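# Sort pins against the master into reject and job trays

## Task

Compare every pin with the master pin, the one marked by a black band. A pin whose size falls short of the master's by more than 0.005 mm goes into the reject tray. Every other pin goes into the job tray. The master must end up in neither tray. Finish with both grippers open and the arms moved away from the parts.

## Robot and tools

Robot: two arms, left_arm and right_arm, facing each other across a table. Each has a parallel two-finger gripper. In the scene frame the origin is the table centre, the table surface is at z = +0.020 m and +z is up. left_arm's base is at (-0.027, +0.455, +0.039) on the +y side and right_arm's is at (-0.035, -0.457, +0.039). Arm names do not match image sides. Each arm's hand pose, velocities, targets and wrist-camera pose are reported in and commanded in that arm's own base frame, whose up axis is +z. Fixed cameras and the table use the scene frame. The two bases are rotated roughly 180 degrees from each other about z, so one arm's +x and +y point opposite to the other's in the scene.

Gripper: fingers point along the gripper's +x axis and close along its y axis. end_effector_position is the midpoint between the fingers, 3 to 4 cm behind the tips. Only the last 1.5 cm of each finger face is flat. Opening is a number from -1 to +1: +1 is fully open (0.080 m), and empty fingers touch at about -0.78. Closing from fully open takes about 0.6 s or more. To grip firmly, command roughly 0.08 below the grip_measured value seen at first contact.

Row format, used by every motion tool: 16 numbers, left_arm first then right_arm, each as x, y, z (metres), qw, qx, qy, qz (unit quaternion, w first), opening. Positions and quaternions are absolute poses in that arm's base frame, not offsets. Both arms must always be filled in. For an arm that should stay still, resend the exact pose it last reported before it stopped, with its wanted opening. To hold an orientation, repeat the same quaternion rather than copying a drifted reading.

execute_actions(actions, cameras): actions is a list of actions; each action is a list of up to 15 rows, one per 1/30 s step, the last row held for the rest of its 15 steps. Each target must lie within 0.6 m of that gripper's current position along each gripper axis or the action is refused. Per step the controller clips targets to 70 mm and 16 degrees from the measured pose, so one action may fall short; check the "Hand target" line and continue. An empty list just returns state and images.

move(target, speed, blend, opening_speed, blocking, cameras): target is one row or a list of up to 15 rows, driven in straight lines, all sharing a 10 s cap. speed is m/s, 0.002 to 0.5, default 0.25 (turn rate up to twice that in rad/s), one value or one per target. blend (m) rounds corners between listed targets. opening_speed (0.2 or more per second) ramps the fingers. New openings at later list targets are applied only after all arms come to rest there. blocking=false returns after about 0.5 s while the move keeps running; a new move replaces it. No obstacle avoidance: plan around parts, the other arm and each arm's own base. The result adds a "move:" line: done, off_target, moving, held, blocked or fault, plus limits such as paced (pose clipped) or held (steps withheld). blocked means the gripper stopped well short, likely against something.

wait(seconds, 0 to 10): lets time pass holding last commands. stop(): brakes a running move. zoom_image(camera, region): region is [x0, y0, x1, y1] in pixels, at most 504 by 504, of the latest image of cam_head_left, cam_head_right, cam_left_wrist or cam_right_wrist. show_instructions(): shows the reference page(s) (here an instrument sheet). finished_scene(scene): ends the scene irreversibly; scene is the current scene number.

Reading results: each gripper's pose, velocities (omitted when joints read "within noise"), grip_measured (same scale as opening, about 1 mm off, and under a hard squeeze up to about 3 mm narrower than the part), grip_effort_n (motor effort, negative closing, not pad force), joint positions, joint torques and external torque estimates, a 7x7 wrist depth grid in mm (70 to 1000, "-" for no value), and step positions for execute_actions. Reported poses can be off by a few centimetres, more at long reach; sag and tilt are common, so verify after each motion and correct orientation.

Cameras: cam_head_left and cam_head_right are fixed, 504x504; cam_left_wrist and cam_right_wrist are 896x504. Calibration matrices are given in OpenCV conventions and may be slightly off.

Avoid: letting anything fall off the table; dropping parts or releasing them while moving; fast impacts; pushing far past contact; gripper-to-gripper contact or hard contact between arms (the clearance check does not cover grippers); passing close to an arm's own base. Joint load limits (N m): waist 18, shoulder 22.3, elbow 22.2, wrist pitch 5.86, wrist yaw 5.84, wrist roll 5.48; reaching one stops that arm for 10 s. Long holding or stretching heats motors; at 95 °C the arm is halted. Brief external tugs on held parts or pushes on loose ones may occur. The simulation keeps running while you think.

Each tool is called after "Emit:" as name(argument=value, ...), one argument or row to a line, values as JSON.

Reference images:

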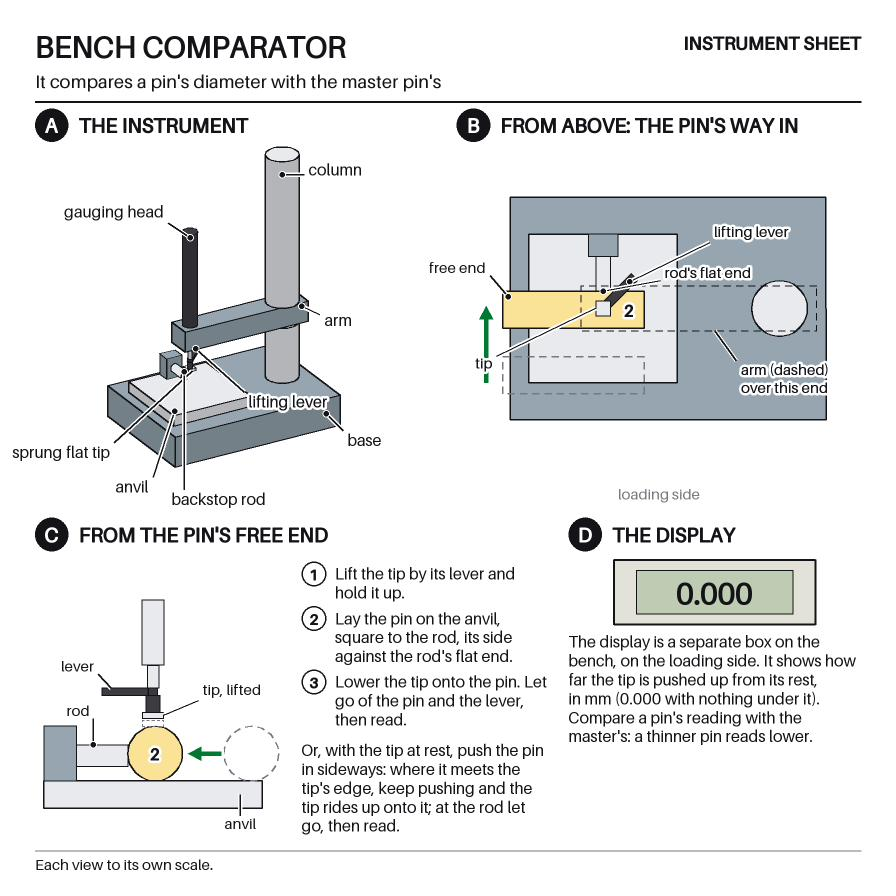

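## Session

Emit:
execute_actions(
  actions=[],
)

Scene clock: 0.00 s.
left_arm: end_effector_position=(+0.2457, -0.0836, +0.1260) grip_measured=+0.982 grip_effort_n=n/a end_effector_quat_wxyz=(+0.879, +0.371, +0.171, -0.248) | right_arm: end_effector_position=(+0.1674, -0.1593, +0.3769) grip_measured=+0.984 grip_effort_n=n/a end_effector_quat_wxyz=(+0.903, +0.321, +0.140, -0.248)
Joint positions: left_arm=[-0.294 0.714 0.296 -0.087 0.058 0.736 0.079] | right_arm=[-1.196 0.929 1.38 -1.024 -0.705 0.198 0.079]
Joint velocities: within noise
Joint torques (N m): no reading
External joint torques (N m): no reading
Motor temperatures (°C): left_arm=[29 28 29 32 34 31] | right_arm=[28 28 28 30 33 35]
Heat: left arm: hottest wrist yaw 34 °C (+0.0 °C/min); right arm: hottest wrist roll 35 °C (+0.0 °C/min).
Wrist depth (mm): cam_left_wrist=[- - 142 228 337 277 233 / 535 - 489 208 260 255 216 / - 608 455 190 231 235 204 / - 498 390 240 212 218 190 / 610 466 339 233 203 201 179 / - - 299 258 222 - 165 / - - 275 239 205 85 -] | cam_right_wrist=[- - - - - - - / - - - - - - - / 775 - - 780 - - - / 636 776 851 684 559 484 - / - 597 708 597 528 105 389 / - - 647 547 481 80 - / - - 587 502 443 - -]
Hand target: left_arm +0.2458, -0.0836, +0.1266; +0.879, +0.371, +0.170, -0.248 | right_arm +0.1673, -0.1589, +0.3778; +0.904, +0.320, +0.139, -0.248
Tool commands: left_gripper/opening=+0.982314 right_gripper/opening=+0.984109

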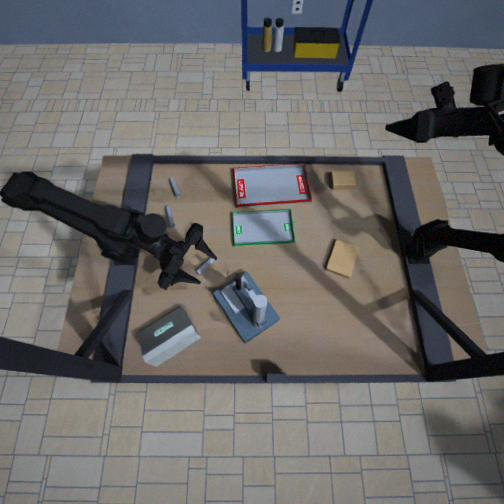

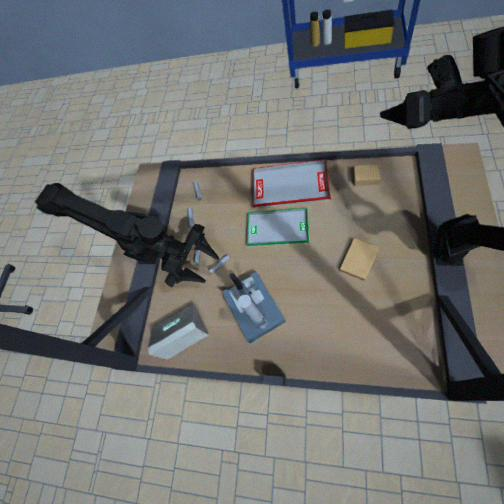

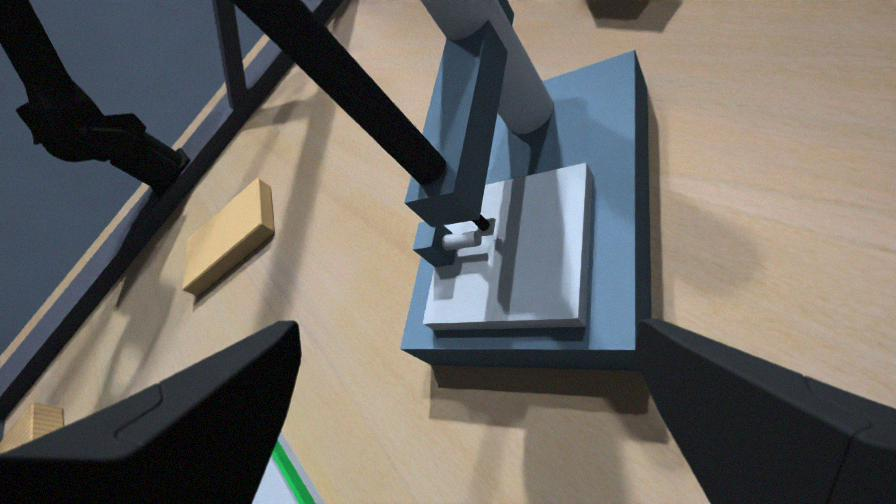

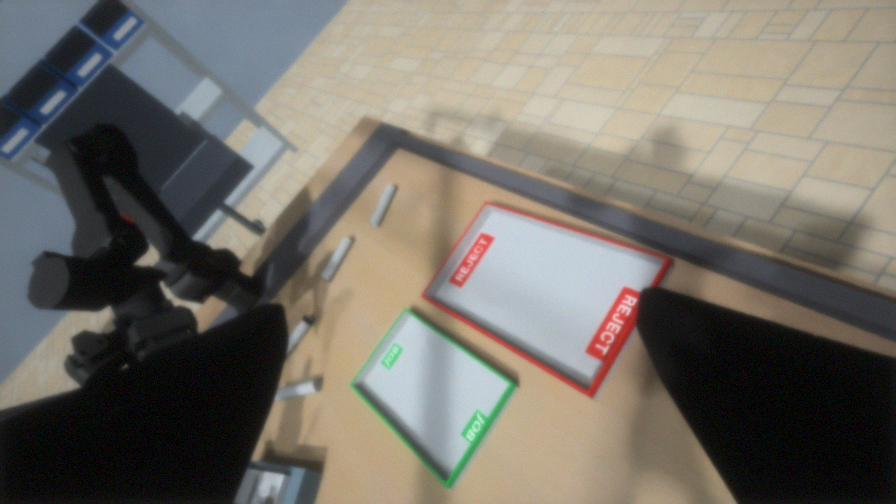

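Emit:
zoom_image(
  camera="cam_head_left",
  region=[110, 150, 310, 370],
)

Emit:
zoom_image(
  camera="cam_left_wrist",
  region=[392, 0, 672, 400],
)

Emit:
zoom_image(
  camera="cam_head_right",
  region=[140, 150, 340, 370],
)

Emit:
zoom_image(
  camera="cam_right_wrist",
  region=[220, 150, 500, 504],
)

Scaled by 2.291 from the camera's 504x504 image, which has a finer 720x720 frame.

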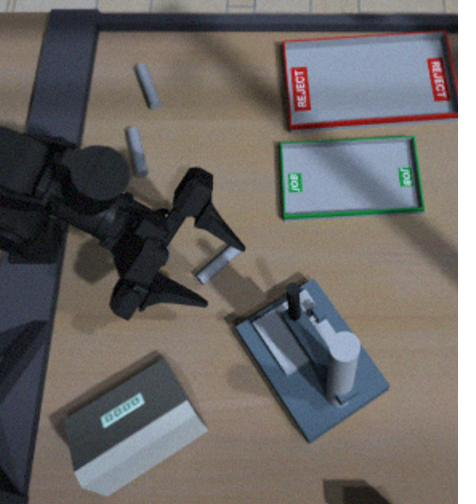

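Scaled by 1.260 from the camera's 896x504 image, which has a finer 1280x720 frame.

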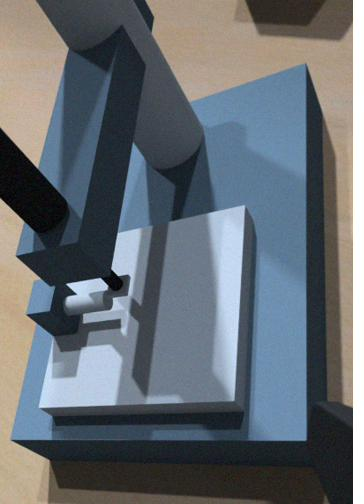

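Scaled by 2.291 from the camera's 504x504 image, which has a finer 720x720 frame.

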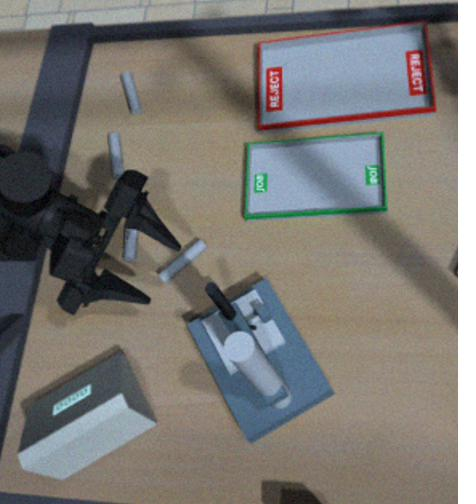

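Scaled by 1.424 from the camera's 896x504 image, which has a finer 1280x720 frame.

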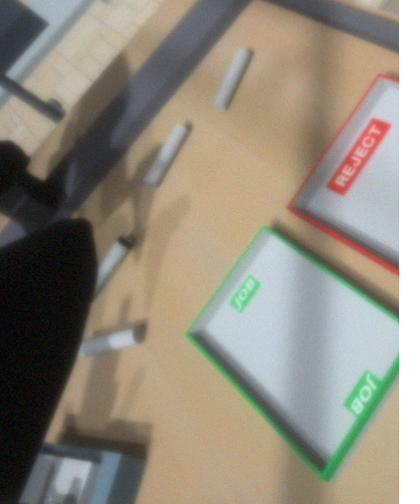

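Emit:
zoom_image(
  camera="cam_head_left",
  region=[130, 300, 210, 370],
)

Emit:
zoom_image(
  camera="cam_head_right",
  region=[140, 300, 220, 370],
)

Scaled by 6.300 from the camera's 504x504 image, which has a finer 720x720 frame.

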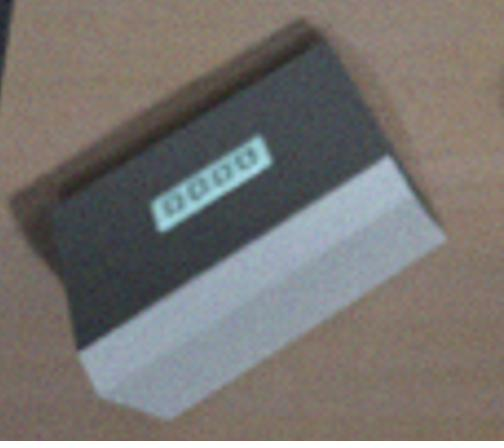

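Scaled by 6.300 from the camera's 504x504 image, which has a finer 720x720 frame.

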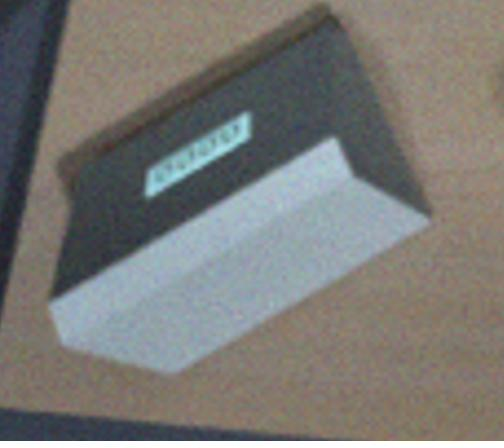

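Emit:
move(
  target=[0.2, 0.05, 0.30, 0.7071, 0, 0.7071, 0, 0.98, 0.1673, -0.1589, 0.3778, 0.904, 0.320, 0.139, -0.248, 0.98],
)

Scene clock: 54.67 s.
left_arm: end_effector_position=(+0.2011, +0.0491, +0.2957) grip_measured=+0.982 grip_effort_n=-15.1 end_effector_quat_wxyz=(+0.826, +0.035, +0.561, +0.029) | right_arm: end_effector_position=(+0.1674, -0.1593, +0.3769) grip_measured=+0.984 grip_effort_n=-20.2 end_effector_quat_wxyz=(+0.903, +0.321, +0.140, -0.248)
Joint positions: left_arm=[0.242 1.187 1.581 -1.577 0.003 0.251 0.079] | right_arm=[-1.196 0.929 1.38 -1.024 -0.705 0.198 0.079]
Joint velocities: within noise
Joint torques (N m): left_arm=[0.33 -3.28 6.39 0.7 -0.07 -0.06] | right_arm=[-0.04 -1.79 6.14 1.41 -0.26 0.01]
External joint torques (N m): left_arm=[0.35 -0.87 1.18 -0.24 -0.09 -0.05] | right_arm=[-0.04 -0.84 0.65 -0.03 -0.03 0.03]
Motor temperatures (°C): left_arm=[29 29 33 38 34 31] | right_arm=[28 29 35 37 33 35]
Heat: left arm: hottest wrist pitch 38 °C (+6.6 °C/min); right arm: hottest wrist pitch 37 °C (+7.7 °C/min).
Wrist depth (mm): cam_left_wrist=[- 412 408 403 398 363 288 / - 411 407 400 397 351 356 / - 411 406 400 396 374 385 / 415 412 404 399 392 387 381 / 413 409 402 396 391 385 331 / - - 399 395 393 - 323 / - - 400 393 390 85 -] | cam_right_wrist=[- - - - - - - / - - - - - - - / 487 - - 779 - - - / - 834 853 694 564 484 - / - 827 708 599 531 105 388 / - - 663 552 484 80 - / - - 584 501 443 - -]
Hand target: left_arm +0.2002, +0.0500, +0.2993; +0.829, +0.035, +0.557, +0.033 | right_arm +0.1673, -0.1589, +0.3778; +0.904, +0.320, +0.139, -0.248
Off the commanded pose: left_arm 0.004 m, 22 deg; orientation clipped | right_arm 0.001 m, 0 deg.
joint sent to its limit (left arm) — joint 4 (wrist pitch), lower limit. The joint targets are off in orientation, not in position.
move: off_target (left_arm); limits=paced
camera_calibration:
cam_left_wrist: T_world_to_cam=[[0.00281087, -0.998709, -0.0507203, 0.0697767], [-0.99915, -0.000719537, -0.0412039, 0.245417], [0.0411142, 0.0507931, -0.997863, 0.364156], [0, 0, 0, 1]] pos_world=[0.23004, 0.0513666, 0.377029]

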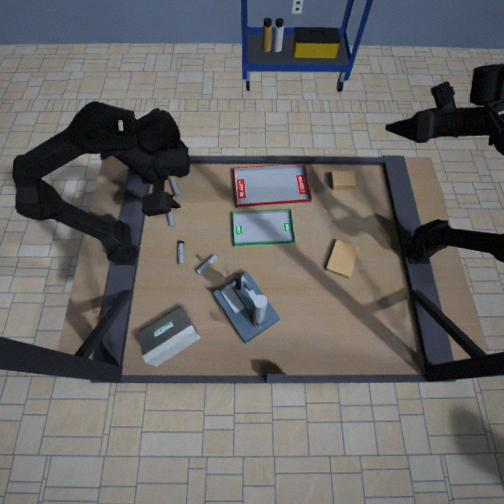

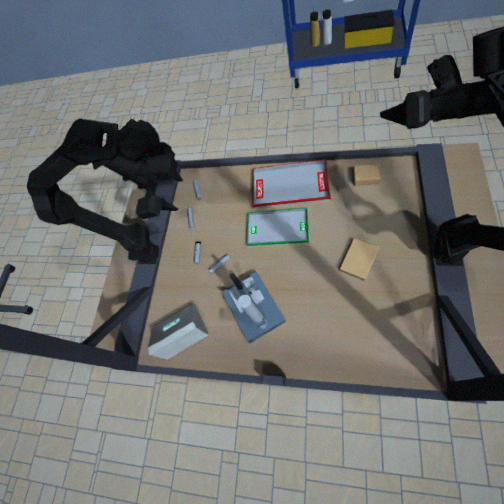

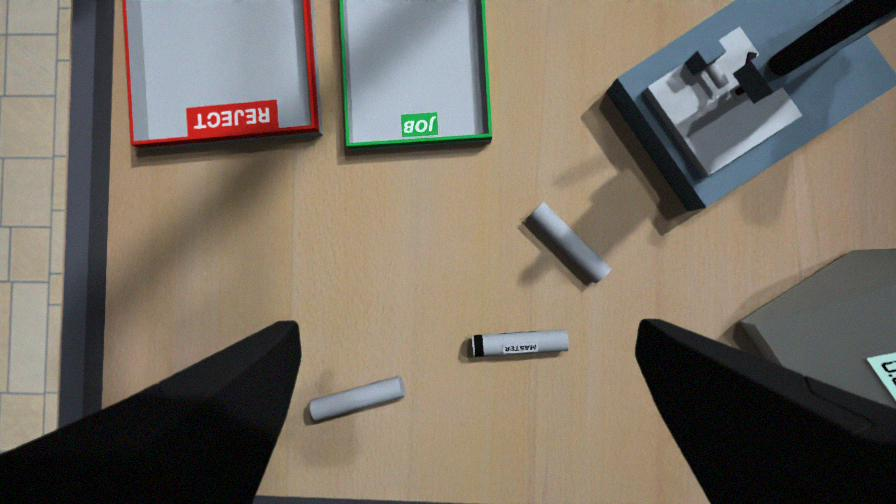

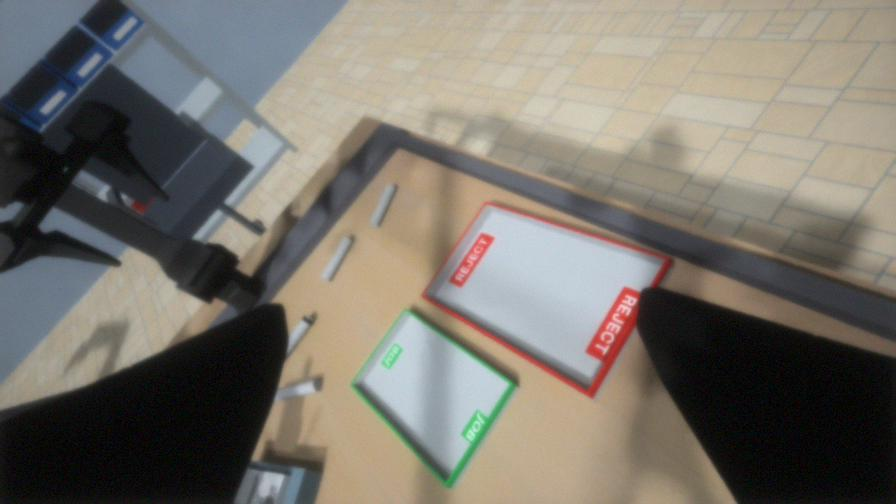

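Emit:
zoom_image(
  camera="cam_left_wrist",
  region=[440, 190, 640, 370],
)

Emit:
zoom_image(
  camera="cam_left_wrist",
  region=[600, 0, 896, 220],
)

Emit:
zoom_image(
  camera="cam_left_wrist",
  region=[300, 350, 420, 440],
)

Scaled by 2.520 from the camera's 896x504 image, which has a finer 1280x720 frame.

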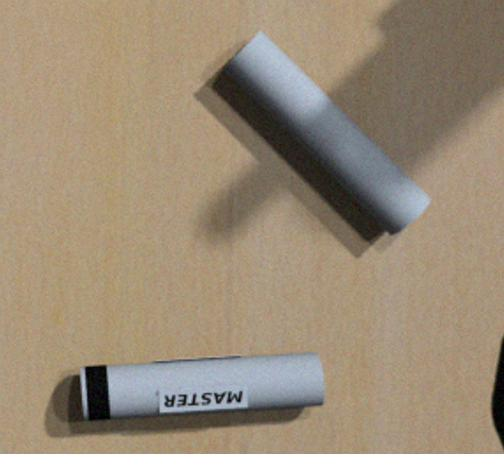

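Scaled by 1.703 from the camera's 896x504 image, which has a finer 1280x720 frame.

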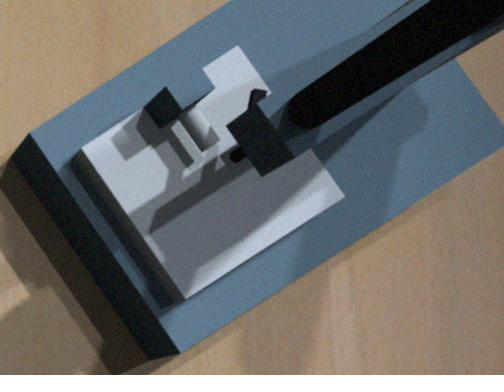

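Scaled by 4.200 from the camera's 896x504 image, which has a finer 1280x720 frame.

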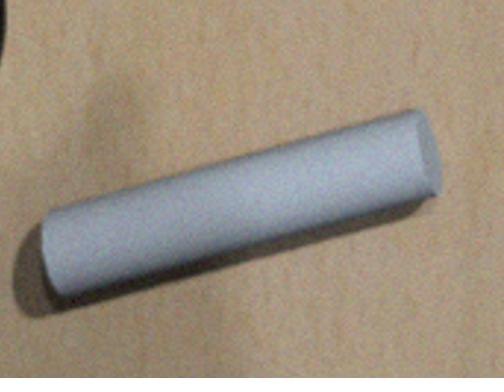

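Emit:
move(
  target=[
    [0.1682, 0.0506, 0.12, 0.6303, 0.3429, 0.3639, -0.5939, 0.4, 0.1673, -0.1589, 0.3778, 0.904, 0.320, 0.139, -0.248, 0.98],
  ],
)

Scene clock: 99.13 s.
left_arm: end_effector_position=(+0.1701, +0.0520, +0.1234) grip_measured=+0.403 grip_effort_n=-18.8 end_effector_quat_wxyz=(+0.634, +0.347, +0.363, -0.588) | right_arm: end_effector_position=(+0.1674, -0.1593, +0.3769) grip_measured=+0.984 grip_effort_n=-20.2 end_effector_quat_wxyz=(+0.903, +0.321, +0.140, -0.248)
Joint positions: left_arm=[0.658 1.412 0.991 -1.447 0.431 2.232 0.053] | right_arm=[-1.196 0.929 1.38 -1.024 -0.705 0.198 0.079]
Joint velocities: within noise
Joint torques (N m): left_arm=[-0.34 -3.58 3.78 -0.16 0.12 0.1] | right_arm=[-0.03 -1.79 6.13 1.41 -0.26 0.01]
External joint torques (N m): left_arm=[-0.33 0.28 -1.27 0.08 -0.18 0.1] | right_arm=[-0.04 -0.79 0.57 -0.06 -0.03 0.03]
Motor temperatures (°C): left_arm=[29 29 34 35 34 31] | right_arm=[28 29 36 39 33 35]
Heat: left arm: hottest wrist pitch 35 °C (-2.0 °C/min); right arm: hottest wrist pitch 39 °C (+3.0 °C/min).
Wrist depth (mm): cam_left_wrist=[208 235 244 247 250 251 230 / 231 235 238 240 242 244 225 / 227 229 230 234 236 236 219 / 221 222 225 226 230 230 171 / 215 218 220 220 225 225 197 / 209 - 92 215 215 82 203 / - - 209 211 212 - -] | cam_right_wrist=[- - - - - - - / 539 - - - - - - / 632 537 967 771 - - - / - 582 851 675 559 484 - / - 805 708 599 532 106 387 / - - 657 545 482 80 - / - - 590 500 441 - -]
Hand target: left_arm +0.1682, +0.0506, +0.1201; +0.630, +0.343, +0.364, -0.594 | right_arm +0.1673, -0.1589, +0.3778; +0.904, +0.320, +0.139, -0.248
Off the commanded pose: left_arm 0.004 m, 1 deg | right_arm 0.001 m, 0 deg.
move: done
camera_calibration:
cam_left_wrist: T_world_to_cam=[[-0.998126, -0.0556858, 0.0253624, 0.17578], [-0.0593791, 0.981552, -0.181739, 0.0138285], [-0.0147743, -0.182904, -0.98302, 0.213092], [0, 0, 0, 1]] pos_world=[0.17942, 0.0351904, 0.207529]

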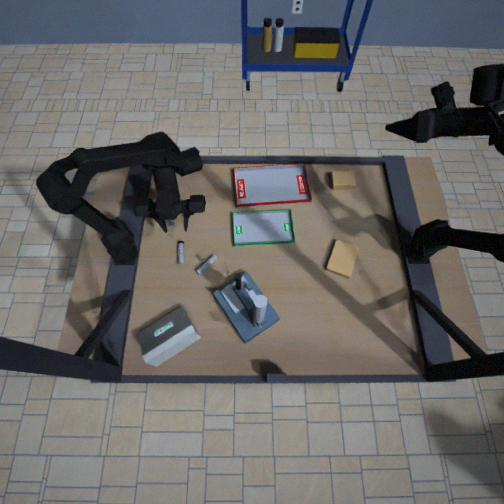

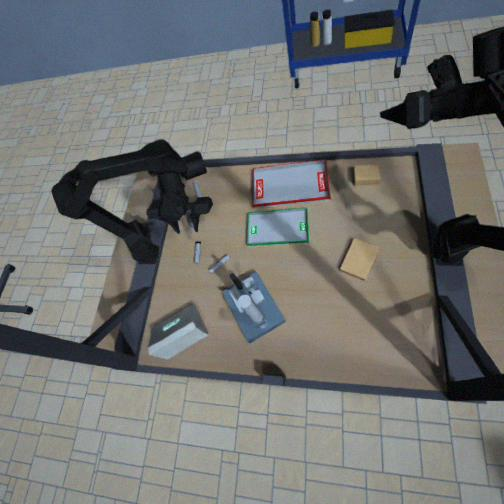

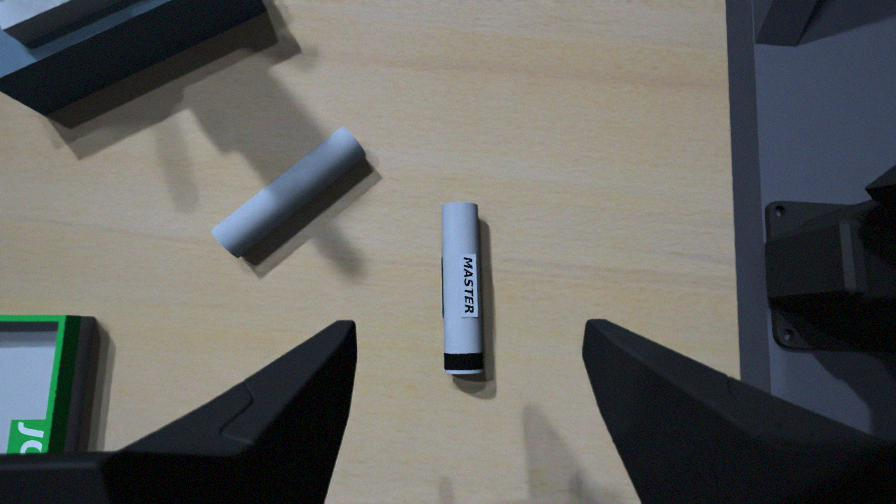

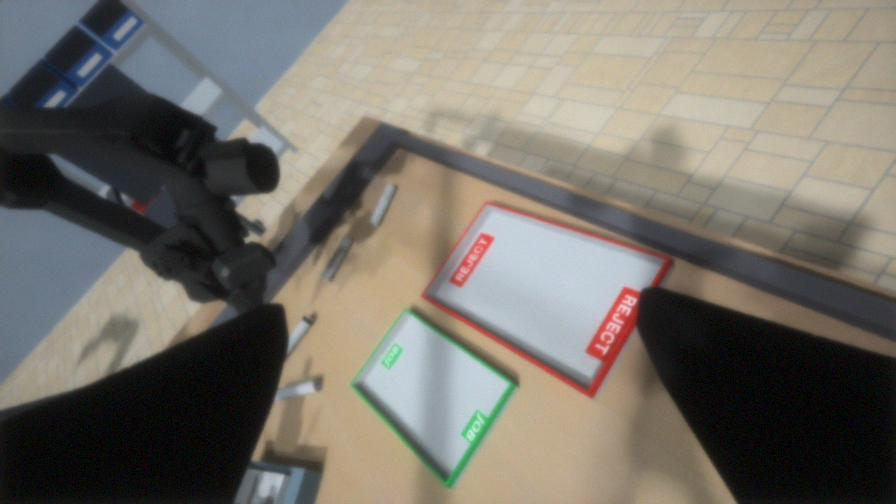

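Emit:
move(
  target=[
    [0.1655, 0.0516, 0.04, 0.6303, 0.3429, 0.3639, -0.5939, 0.4, 0.1673, -0.1589, 0.3778, 0.904, 0.320, 0.139, -0.248, 0.98],
  ],
  speed=0.1,
  cameras=["cam_left_wrist"],
)

Scene clock: 107.87 s.
left_arm: end_effector_position=(+0.1686, +0.0526, +0.0430) grip_measured=+0.403 grip_effort_n=-18.8 end_effector_quat_wxyz=(+0.632, +0.349, +0.362, -0.591) | right_arm: end_effector_position=(+0.1674, -0.1593, +0.3769) grip_measured=+0.984 grip_effort_n=-20.2 end_effector_quat_wxyz=(+0.903, +0.321, +0.140, -0.248)
Joint positions: left_arm=[0.663 1.531 0.754 -1.097 0.427 2.244 0.053] | right_arm=[-1.196 0.929 1.38 -1.024 -0.705 0.198 0.079]
Joint velocities: within noise
Joint torques (N m): left_arm=[0.29 -3.83 3.21 -0.16 0.15 0.1] | right_arm=[-0.03 -1.79 6.14 1.41 -0.26 0]
External joint torques (N m): left_arm=[0.3 0.29 -1.21 0.07 -0.15 0.1] | right_arm=[-0.03 -0.74 0.61 -0.03 -0.03 0.03]
Motor temperatures (°C): left_arm=[29 30 34 34 34 31] | right_arm=[28 29 37 39 33 35]
Heat: left arm: hottest elbow 34 °C (+2.0 °C/min); right arm: hottest wrist pitch 39 °C (+3.0 °C/min).
Wrist depth (mm): cam_left_wrist=[153 154 156 157 159 161 162 / 149 136 152 153 155 156 157 / 131 145 147 148 150 152 153 / 141 142 143 144 146 148 149 / 138 139 140 130 143 144 145 / 134 136 92 137 138 82 142 / - - 133 134 135 - -] | cam_right_wrist=[- - - - - - - / - - - - - - - / 603 569 896 774 - - - / - 732 776 684 560 485 - / - 823 687 596 530 105 388 / - - 655 551 484 80 - / - - 588 499 444 - -]
Hand target: left_arm +0.1656, +0.0516, +0.0401; +0.630, +0.343, +0.364, -0.594 | right_arm +0.1673, -0.1589, +0.3778; +0.904, +0.320, +0.139, -0.248
Off the commanded pose: left_arm 0.004 m, 1 deg | right_arm 0.001 m, 0 deg.
move: done
camera_calibration:
cam_left_wrist: T_world_to_cam=[[-0.99849, -0.0484933, 0.0257999, 0.176094], [-0.0523784, 0.982034, -0.18129, -0.00274118], [-0.016545, -0.182368, -0.983091, 0.13442], [0, 0, 0, 1]] pos_world=[0.177909, 0.0357452, 0.127107]
Images, in order (width x height): cam_left_wrist 896x504.

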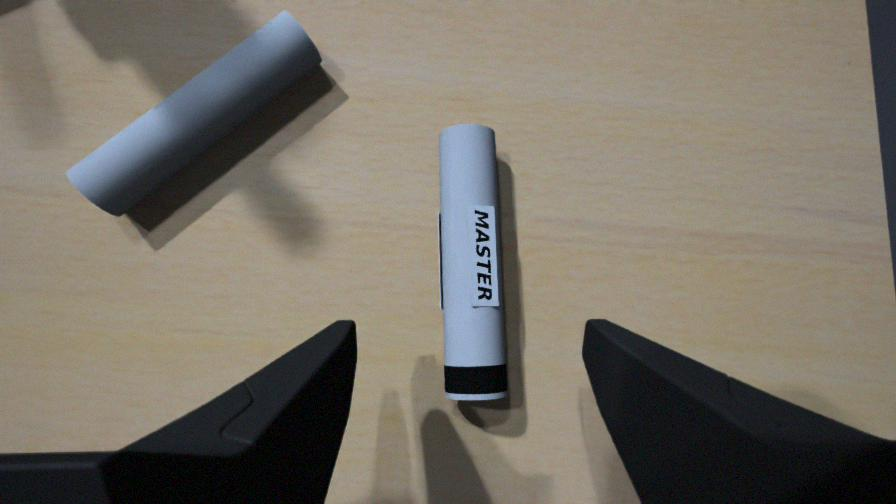

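Emit:
move(
  target=[
    [0.164, 0.0510, 0.0150, 0.6303, 0.3429, 0.3639, -0.5939, 0.4, 0.1673, -0.1589, 0.3778, 0.904, 0.320, 0.139, -0.248, 0.98],
  ],
  speed=0.05,
  cameras=["cam_left_wrist"],
)

Scene clock: 111.10 s.
left_arm: end_effector_position=(+0.1673, +0.0521, +0.0177) grip_measured=+0.403 grip_effort_n=-18.8 end_effector_quat_wxyz=(+0.632, +0.348, +0.362, -0.591) | right_arm: end_effector_position=(+0.1674, -0.1593, +0.3769) grip_measured=+0.984 grip_effort_n=-20.2 end_effector_quat_wxyz=(+0.903, +0.321, +0.140, -0.248)
Joint positions: left_arm=[0.665 1.593 0.693 -0.976 0.427 2.247 0.053] | right_arm=[-1.196 0.929 1.38 -1.024 -0.705 0.198 0.079]
Joint velocities: within noise
Joint torques (N m): left_arm=[0.3 -3.97 2.94 -0.18 0.14 0.1] | right_arm=[-0.03 -1.79 6.14 1.41 -0.26 0.01]
External joint torques (N m): left_arm=[0.3 0.24 -1.1 0.06 -0.16 0.1] | right_arm=[-0.03 -0.78 0.61 -0.04 -0.04 0.03]
Motor temperatures (°C): left_arm=[29 30 33 34 34 31] | right_arm=[28 29 37 39 33 35]
Heat: left arm: hottest wrist pitch 34 °C (-4.1 °C/min); right arm: hottest wrist pitch 39 °C (+2.0 °C/min).
Wrist depth (mm): cam_left_wrist=[125 112 128 130 131 133 134 / 108 123 125 124 127 129 130 / 119 120 121 108 124 125 126 / 116 117 118 105 121 122 123 / 113 114 116 103 117 119 120 / 111 112 92 112 114 82 117 / - - 110 111 111 - -] | cam_right_wrist=[- - - - - - - / - - - - - - - / 606 581 903 783 - - - / - 732 729 680 557 480 - / - 777 693 602 528 105 387 / - - 657 552 485 80 - / - - 580 499 440 - -]
Hand target: left_arm +0.1640, +0.0509, +0.0151; +0.630, +0.343, +0.364, -0.594 | right_arm +0.1673, -0.1589, +0.3778; +0.904, +0.320, +0.139, -0.248
Off the commanded pose: left_arm 0.004 m, 1 deg | right_arm 0.001 m, 0 deg.
move: done
camera_calibration:
cam_left_wrist: T_world_to_cam=[[-0.998466, -0.0486591, 0.0264329, 0.175345], [-0.0526701, 0.981879, -0.18204, -0.00680614], [-0.017096, -0.183153, -0.982936, 0.109583], [0, 0, 0, 1]] pos_world=[0.176591, 0.0352854, 0.101839]
Images, in order (width x height): cam_left_wrist 896x504.

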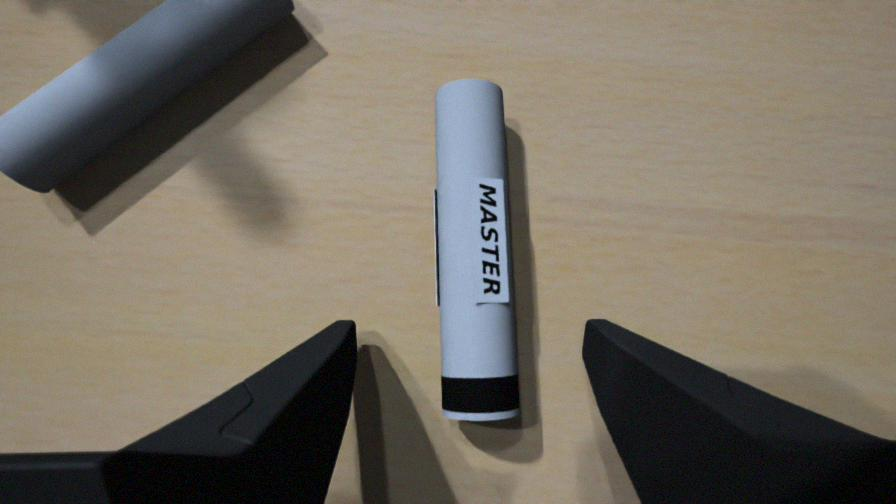

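Emit:
move(
  target=[
    [0.164, 0.0510, 0.0115, 0.6303, 0.3429, 0.3639, -0.5939, 0.4, 0.1673, -0.1589, 0.3778, 0.904, 0.320, 0.139, -0.248, 0.98],
  ],
  speed=0.03,
  cameras=["cam_left_wrist"],
)

Scene clock: 118.90 s.
left_arm: end_effector_position=(+0.1676, +0.0524, +0.0152) grip_measured=+0.403 grip_effort_n=-18.8 end_effector_quat_wxyz=(+0.632, +0.349, +0.361, -0.590) | right_arm: end_effector_position=(+0.1674, -0.1593, +0.3769) grip_measured=+0.984 grip_effort_n=-19.8 end_effector_quat_wxyz=(+0.903, +0.321, +0.140, -0.248)
Joint positions: left_arm=[0.666 1.6 0.689 -0.963 0.427 2.247 0.053] | right_arm=[-1.196 0.929 1.38 -1.024 -0.705 0.198 0.079]
Joint velocities: within noise
Joint torques (N m): left_arm=[0.26 -3.59 2.69 0.08 0.14 0.1] | right_arm=[-0.03 -1.79 6.14 1.41 -0.26 0.01]
External joint torques (N m): left_arm=[0.27 0.61 -1.27 0.33 -0.16 0.1] | right_arm=[-0.03 -0.86 0.66 -0.04 -0.04 0.03]
Motor temperatures (°C): left_arm=[29 30 33 34 34 31] | right_arm=[28 29 37 39 33 35]
Heat: left arm: hottest wrist pitch 34 °C (-3.0 °C/min); right arm: hottest wrist pitch 39 °C (+2.0 °C/min).
Wrist depth (mm): cam_left_wrist=[105 109 125 127 129 130 131 / 106 120 122 122 125 126 127 / 117 118 119 105 121 123 124 / 114 115 115 102 118 119 121 / 111 112 113 113 115 116 117 / 109 110 92 110 111 82 115 / - - 107 109 109 - -] | cam_right_wrist=[- - - - - - - / - - - - - - - / 604 585 905 783 - - - / - 748 738 688 556 487 - / - 782 686 601 525 105 387 / - - 658 553 486 80 - / - - 592 501 444 - -]
Hand target: left_arm +0.1640, +0.0510, +0.0117; +0.630, +0.343, +0.364, -0.594 | right_arm +0.1673, -0.1589, +0.3778; +0.904, +0.320, +0.139, -0.248
Off the commanded pose: left_arm 0.005 m, 1 deg | right_arm 0.001 m, 0 deg.
move: done
camera_calibration:
cam_left_wrist: T_world_to_cam=[[-0.998485, -0.0490703, 0.0248774, 0.175806], [-0.0527724, 0.982073, -0.180963, -0.00758774], [-0.0155516, -0.182002, -0.983175, 0.106865], [0, 0, 0, 1]] pos_world=[0.176801, 0.0355281, 0.09932]
Images, in order (width x height): cam_left_wrist 896x504.

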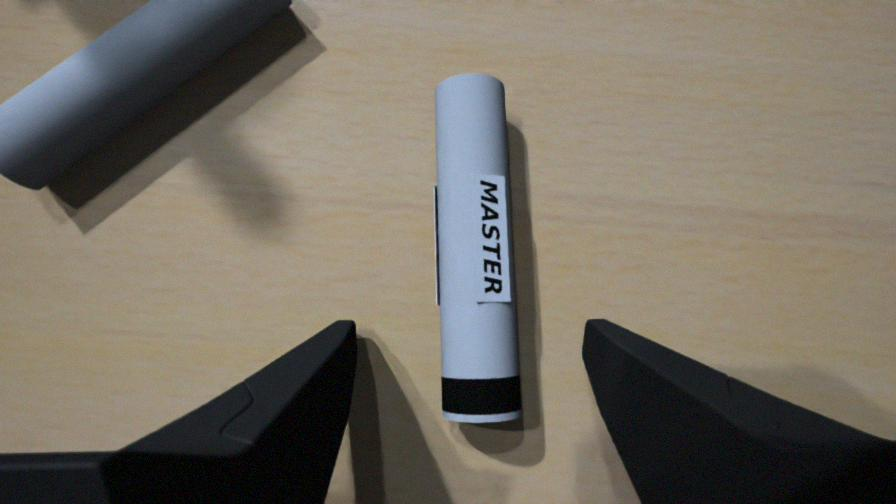

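Emit:
move(
  target=[
    [0.164, 0.0510, 0.0130, 0.6303, 0.3429, 0.3639, -0.5939, -0.48, 0.1673, -0.1589, 0.3778, 0.904, 0.320, 0.139, -0.248, 0.98],
  ],
  speed=0.03,
  opening_speed=0.8,
  cameras=["cam_left_wrist"],
)

Scene clock: 123.53 s.
left_arm: end_effector_position=(+0.1661, +0.0523, +0.0150) grip_measured=-0.461 grip_effort_n=-83.5 end_effector_quat_wxyz=(+0.631, +0.347, +0.364, -0.591) | right_arm: end_effector_position=(+0.1674, -0.1593, +0.3769) grip_measured=+0.984 grip_effort_n=-20.2 end_effector_quat_wxyz=(+0.903, +0.321, +0.140, -0.248)
Joint positions: left_arm=[0.668 1.6 0.687 -0.966 0.423 2.247 0.014] | right_arm=[-1.196 0.929 1.38 -1.024 -0.705 0.198 0.079]
Joint velocities: within noise
Joint torques (N m): left_arm=[0.1 -4.1 3.15 -0.13 0.26 0.1] | right_arm=[-0.03 -1.79 6.14 1.41 -0.26 0.01]
External joint torques (N m): left_arm=[0.1 0.13 -0.87 0.11 -0.04 0.1] | right_arm=[-0.03 -0.85 0.64 -0.04 -0.04 0.03]
Motor temperatures (°C): left_arm=[29 30 32 34 34 31] | right_arm=[28 29 37 39 33 35]
Heat: left arm: hottest wrist pitch 34 °C (-3.0 °C/min); right arm: hottest wrist pitch 39 °C (+2.0 °C/min).
Wrist depth (mm): cam_left_wrist=[105 110 125 127 129 131 132 / 107 120 122 113 125 127 128 / 116 117 119 105 122 123 125 / 114 114 115 102 119 120 121 / 111 112 113 100 116 117 118 / 108 109 111 97 77 114 115 / - - - 108 - - -] | cam_right_wrist=[- - - - - - - / - - - - - - - / 597 593 911 770 - - - / - 732 744 696 561 486 - / - 769 686 597 533 105 388 / - - 666 550 480 80 - / - - 587 505 442 - -]
Hand target: left_arm +0.1640, +0.0510, +0.0130; +0.630, +0.343, +0.364, -0.594 | right_arm +0.1673, -0.1589, +0.3778; +0.904, +0.320, +0.139, -0.248
Off the commanded pose: left_arm 0.003 m, 1 deg | right_arm 0.001 m, 0 deg.
move: done
camera_calibration:
cam_left_wrist: T_world_to_cam=[[-0.998267, -0.049816, 0.0313356, 0.174226], [-0.0546851, 0.981952, -0.181053, -0.00727037], [-0.0217508, -0.182452, -0.982974, 0.107678], [0, 0, 0, 1]] pos_world=[0.175869, 0.0354645, 0.0990686]
Images, in order (width x height): cam_left_wrist 896x504.

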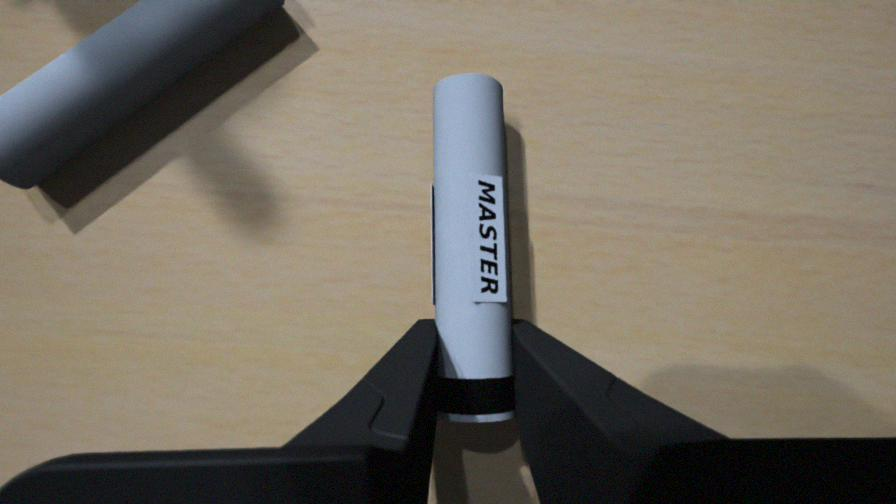

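Emit:
move(
  target=[
    [0.164, 0.0510, 0.130, 0.6303, 0.3429, 0.3639, -0.5939, -0.54, 0.1673, -0.1589, 0.3778, 0.904, 0.320, 0.139, -0.248, 0.98],
    [0.27, -0.09, 0.150, 0.7611, 0.2386, 0.4394, -0.4133, -0.54, 0.1673, -0.1589, 0.3778, 0.904, 0.320, 0.139, -0.248, 0.98],
  ],
  speed=0.15,
  blend=0.03,
)

Scene clock: 134.90 s.
left_arm: end_effector_position=(+0.2658, -0.0887, +0.1455) grip_measured=-0.462 grip_effort_n=-83.5 end_effector_quat_wxyz=(+0.758, +0.235, +0.446, -0.415) | right_arm: end_effector_position=(+0.1674, -0.1593, +0.3769) grip_measured=+0.984 grip_effort_n=-20.2 end_effector_quat_wxyz=(+0.903, +0.321, +0.140, -0.248)
Joint positions: left_arm=[-0.113 1.319 1.005 -0.919 0.397 0.809 0.014] | right_arm=[-1.196 0.929 1.38 -1.024 -0.705 0.198 0.079]
Joint velocities: within noise
Joint torques (N m): left_arm=[-0.36 -4.49 7.92 1.02 0.19 -0.05] | right_arm=[-0.03 -1.8 6.14 1.41 -0.26 0.01]
External joint torques (N m): left_arm=[-0.38 -0.19 1.72 0.16 -0.07 -0.05] | right_arm=[-0.04 -0.85 0.66 -0.03 -0.04 0.03]
Motor temperatures (°C): left_arm=[29 30 32 34 34 31] | right_arm=[28 29 37 39 33 35]
Heat: left arm: hottest wrist pitch 34 °C (-2.0 °C/min); right arm: hottest wrist pitch 39 °C (+1.0 °C/min).
Wrist depth (mm): cam_left_wrist=[255 256 153 236 273 277 155 / 248 251 151 110 267 193 164 / 243 243 208 104 259 194 181 / 237 238 206 101 252 208 203 / 232 235 239 100 247 241 252 / 226 229 - 97 82 245 249 / - - - 214 - - -] | cam_right_wrist=[- - - - - - - / - - - - - - - / 665 - 992 779 - - - / 474 814 843 685 561 484 - / 413 806 717 600 534 106 385 / - - 651 547 481 80 - / - - 590 498 440 - -]
Hand target: left_arm +0.2699, -0.0899, +0.1501; +0.761, +0.239, +0.439, -0.413 | right_arm +0.1673, -0.1589, +0.3778; +0.904, +0.320, +0.139, -0.248
Off the commanded pose: left_arm 0.006 m, 1 deg | right_arm 0.001 m, 0 deg.
move: done
camera_calibration:
cam_left_wrist: T_world_to_cam=[[-0.842701, -0.535857, 0.0520682, 0.175097], [-0.535841, 0.825412, -0.177679, 0.273803], [0.0522327, -0.17763, -0.98271, 0.193171], [0, 0, 0, 1]] pos_world=[0.284179, -0.0978602, 0.229363]

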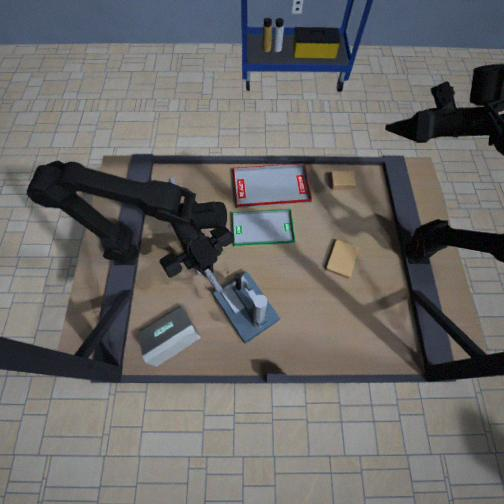

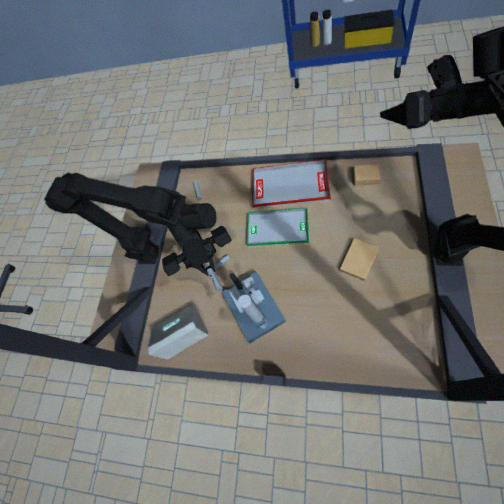

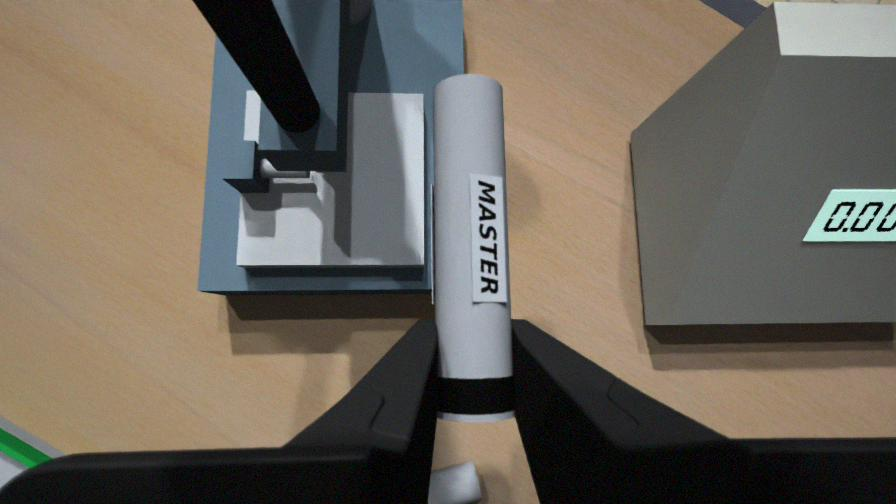

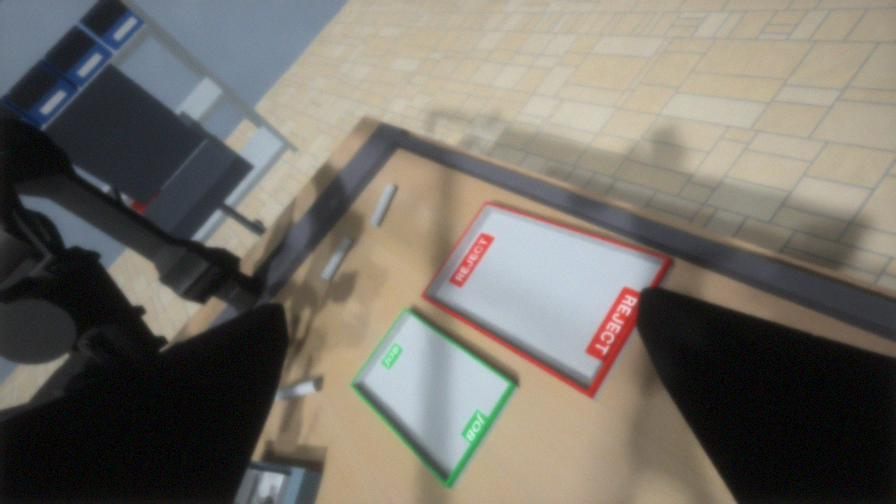

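Emit:
zoom_image(
  camera="cam_left_wrist",
  region=[180, 0, 520, 320],
)

Scaled by 1.482 from the camera's 896x504 image, which has a finer 1280x720 frame.

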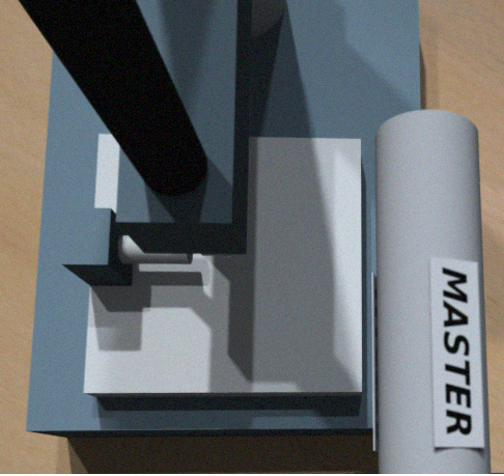

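Emit:
move(
  target=[
    [0.304, -0.106, 0.095, 0.7611, 0.2386, 0.4394, -0.4133, -0.54, 0.1673, -0.1589, 0.3778, 0.904, 0.320, 0.139, -0.248, 0.98],
  ],
  speed=0.1,
  cameras=["cam_left_wrist"],
)

Scene clock: 151.90 s.
left_arm: end_effector_position=(+0.3054, -0.1053, +0.0983) grip_measured=-0.462 grip_effort_n=-83.5 end_effector_quat_wxyz=(+0.763, +0.239, +0.436, -0.412) | right_arm: end_effector_position=(+0.1674, -0.1593, +0.3769) grip_measured=+0.984 grip_effort_n=-20.2 end_effector_quat_wxyz=(+0.903, +0.321, +0.140, -0.248)
Joint positions: left_arm=[-0.158 1.499 0.954 -0.648 0.381 0.764 0.014] | right_arm=[-1.196 0.929 1.38 -1.024 -0.705 0.198 0.079]
Joint velocities: within noise
Joint torques (N m): left_arm=[-0.33 -5.76 5.04 1.09 0.19 -0.05] | right_arm=[-0.02 -1.79 6.13 1.41 -0.26 0.01]
External joint torques (N m): left_arm=[-0.32 -0.31 -0.93 0.2 -0.07 -0.05] | right_arm=[-0.01 -0.93 0.67 -0.04 -0.05 0.03]
Motor temperatures (°C): left_arm=[29 30 35 34 34 31] | right_arm=[28 29 37 40 33 35]
Heat: left arm: hottest elbow 35 °C (+0.0 °C/min); right arm: hottest wrist pitch 40 °C (+1.0 °C/min).
Wrist depth (mm): cam_left_wrist=[- - - 183 220 223 227 / 204 - - 107 213 217 219 / 198 199 - 103 207 210 162 / 193 193 155 101 202 204 162 / 188 189 153 100 197 199 162 / 184 184 - 97 82 194 165 / - - - 184 - - -] | cam_right_wrist=[- - - - - - - / - - - - - - - / 659 - 995 770 - - - / 512 819 864 688 560 483 - / 452 808 720 592 534 105 387 / - - 652 557 480 80 - / - - 585 506 443 - -]
Hand target: left_arm +0.3040, -0.1060, +0.0950; +0.761, +0.239, +0.439, -0.413 | right_arm +0.1673, -0.1589, +0.3778; +0.904, +0.320, +0.139, -0.248
Off the commanded pose: left_arm 0.004 m, 0 deg | right_arm 0.001 m, 0 deg.
move: done
camera_calibration:
cam_left_wrist: T_world_to_cam=[[-0.843918, -0.535415, 0.0336595, 0.204251], [-0.531158, 0.825104, -0.192551, 0.300334], [0.0753218, -0.180375, -0.98071, 0.134206], [0, 0, 0, 1]] pos_world=[0.321787, -0.11424, 0.182572]
Images, in order (width x height): cam_left_wrist 896x504.

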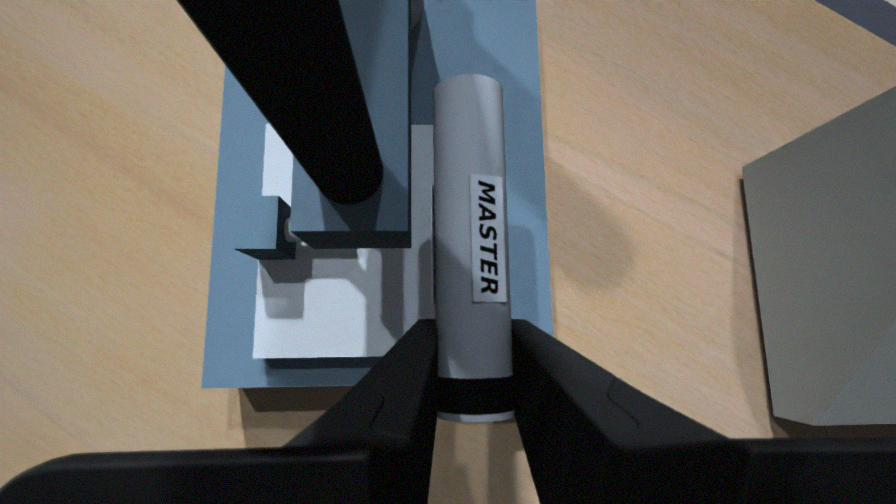

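Emit:
move(
  target=[
    [0.2978, -0.106, 0.062, 0.7611, 0.2386, 0.4394, -0.4133, -0.54, 0.1673, -0.1589, 0.3778, 0.904, 0.320, 0.139, -0.248, 0.98],
  ],
  speed=0.06,
  cameras=["cam_left_wrist"],
)

Scene clock: 156.83 s.
left_arm: end_effector_position=(+0.2999, -0.1054, +0.0654) grip_measured=-0.462 grip_effort_n=-83.5 end_effector_quat_wxyz=(+0.763, +0.239, +0.436, -0.412) | right_arm: end_effector_position=(+0.1674, -0.1593, +0.3769) grip_measured=+0.984 grip_effort_n=-19.8 end_effector_quat_wxyz=(+0.903, +0.321, +0.140, -0.248)
Joint positions: left_arm=[-0.162 1.528 0.84 -0.504 0.379 0.76 0.014] | right_arm=[-1.196 0.929 1.38 -1.024 -0.705 0.198 0.079]
Joint velocities: within noise
Joint torques (N m): left_arm=[-0.33 -5.77 4.66 1.1 0.19 -0.06] | right_arm=[-0.03 -1.79 6.14 1.41 -0.26 0]
External joint torques (N m): left_arm=[-0.32 -0.31 -1.12 0.18 -0.07 -0.06] | right_arm=[-0.02 -0.92 0.66 -0.05 -0.05 0.03]
Motor temperatures (°C): left_arm=[29 30 35 35 34 31] | right_arm=[28 29 37 40 33 35]
Heat: left arm: hottest elbow 35 °C (+0.0 °C/min); right arm: hottest wrist pitch 40 °C (+1.0 °C/min).
Wrist depth (mm): cam_left_wrist=[- - - 147 183 186 188 / 170 - - 111 178 180 163 / 166 105 125 105 172 175 156 / 161 123 124 102 167 170 164 / 157 121 121 100 164 166 156 / 153 153 - 97 82 161 157 / - - - 154 - - -] | cam_right_wrist=[- - - - - - - / - - - - - - - / 648 - - 779 - - - / 505 810 858 692 560 486 - / 483 766 710 603 530 105 386 / - - 656 547 482 80 - / - - 586 499 442 - -]
Hand target: left_arm +0.2978, -0.1060, +0.0621; +0.761, +0.239, +0.439, -0.413 | right_arm +0.1673, -0.1589, +0.3778; +0.904, +0.320, +0.139, -0.248
Off the commanded pose: left_arm 0.004 m, 0 deg | right_arm 0.001 m, 0 deg.
move: done
camera_calibration:
cam_left_wrist: T_world_to_cam=[[-0.843913, -0.53545, 0.0332192, 0.200701], [-0.531094, 0.825087, -0.192794, 0.291179], [0.0758229, -0.180344, -0.980677, 0.102146], [0, 0, 0, 1]] pos_world=[0.316273, -0.114361, 0.149643]
Images, in order (width x height): cam_left_wrist 896x504.

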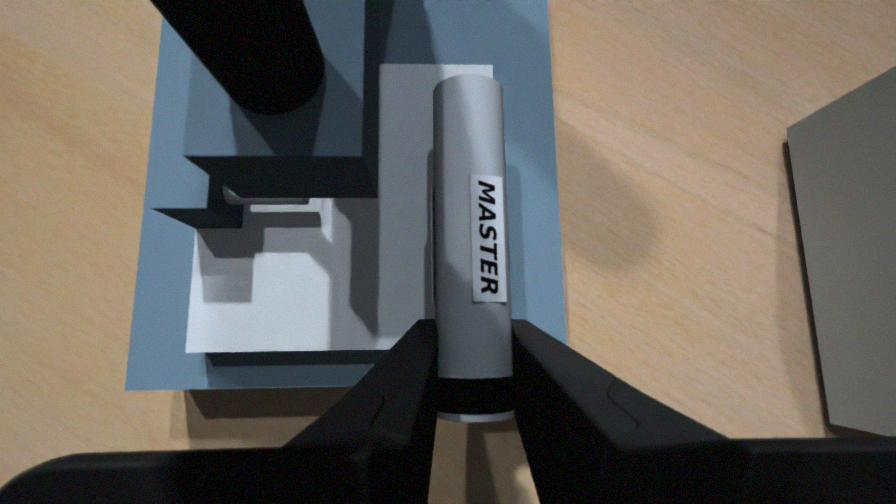

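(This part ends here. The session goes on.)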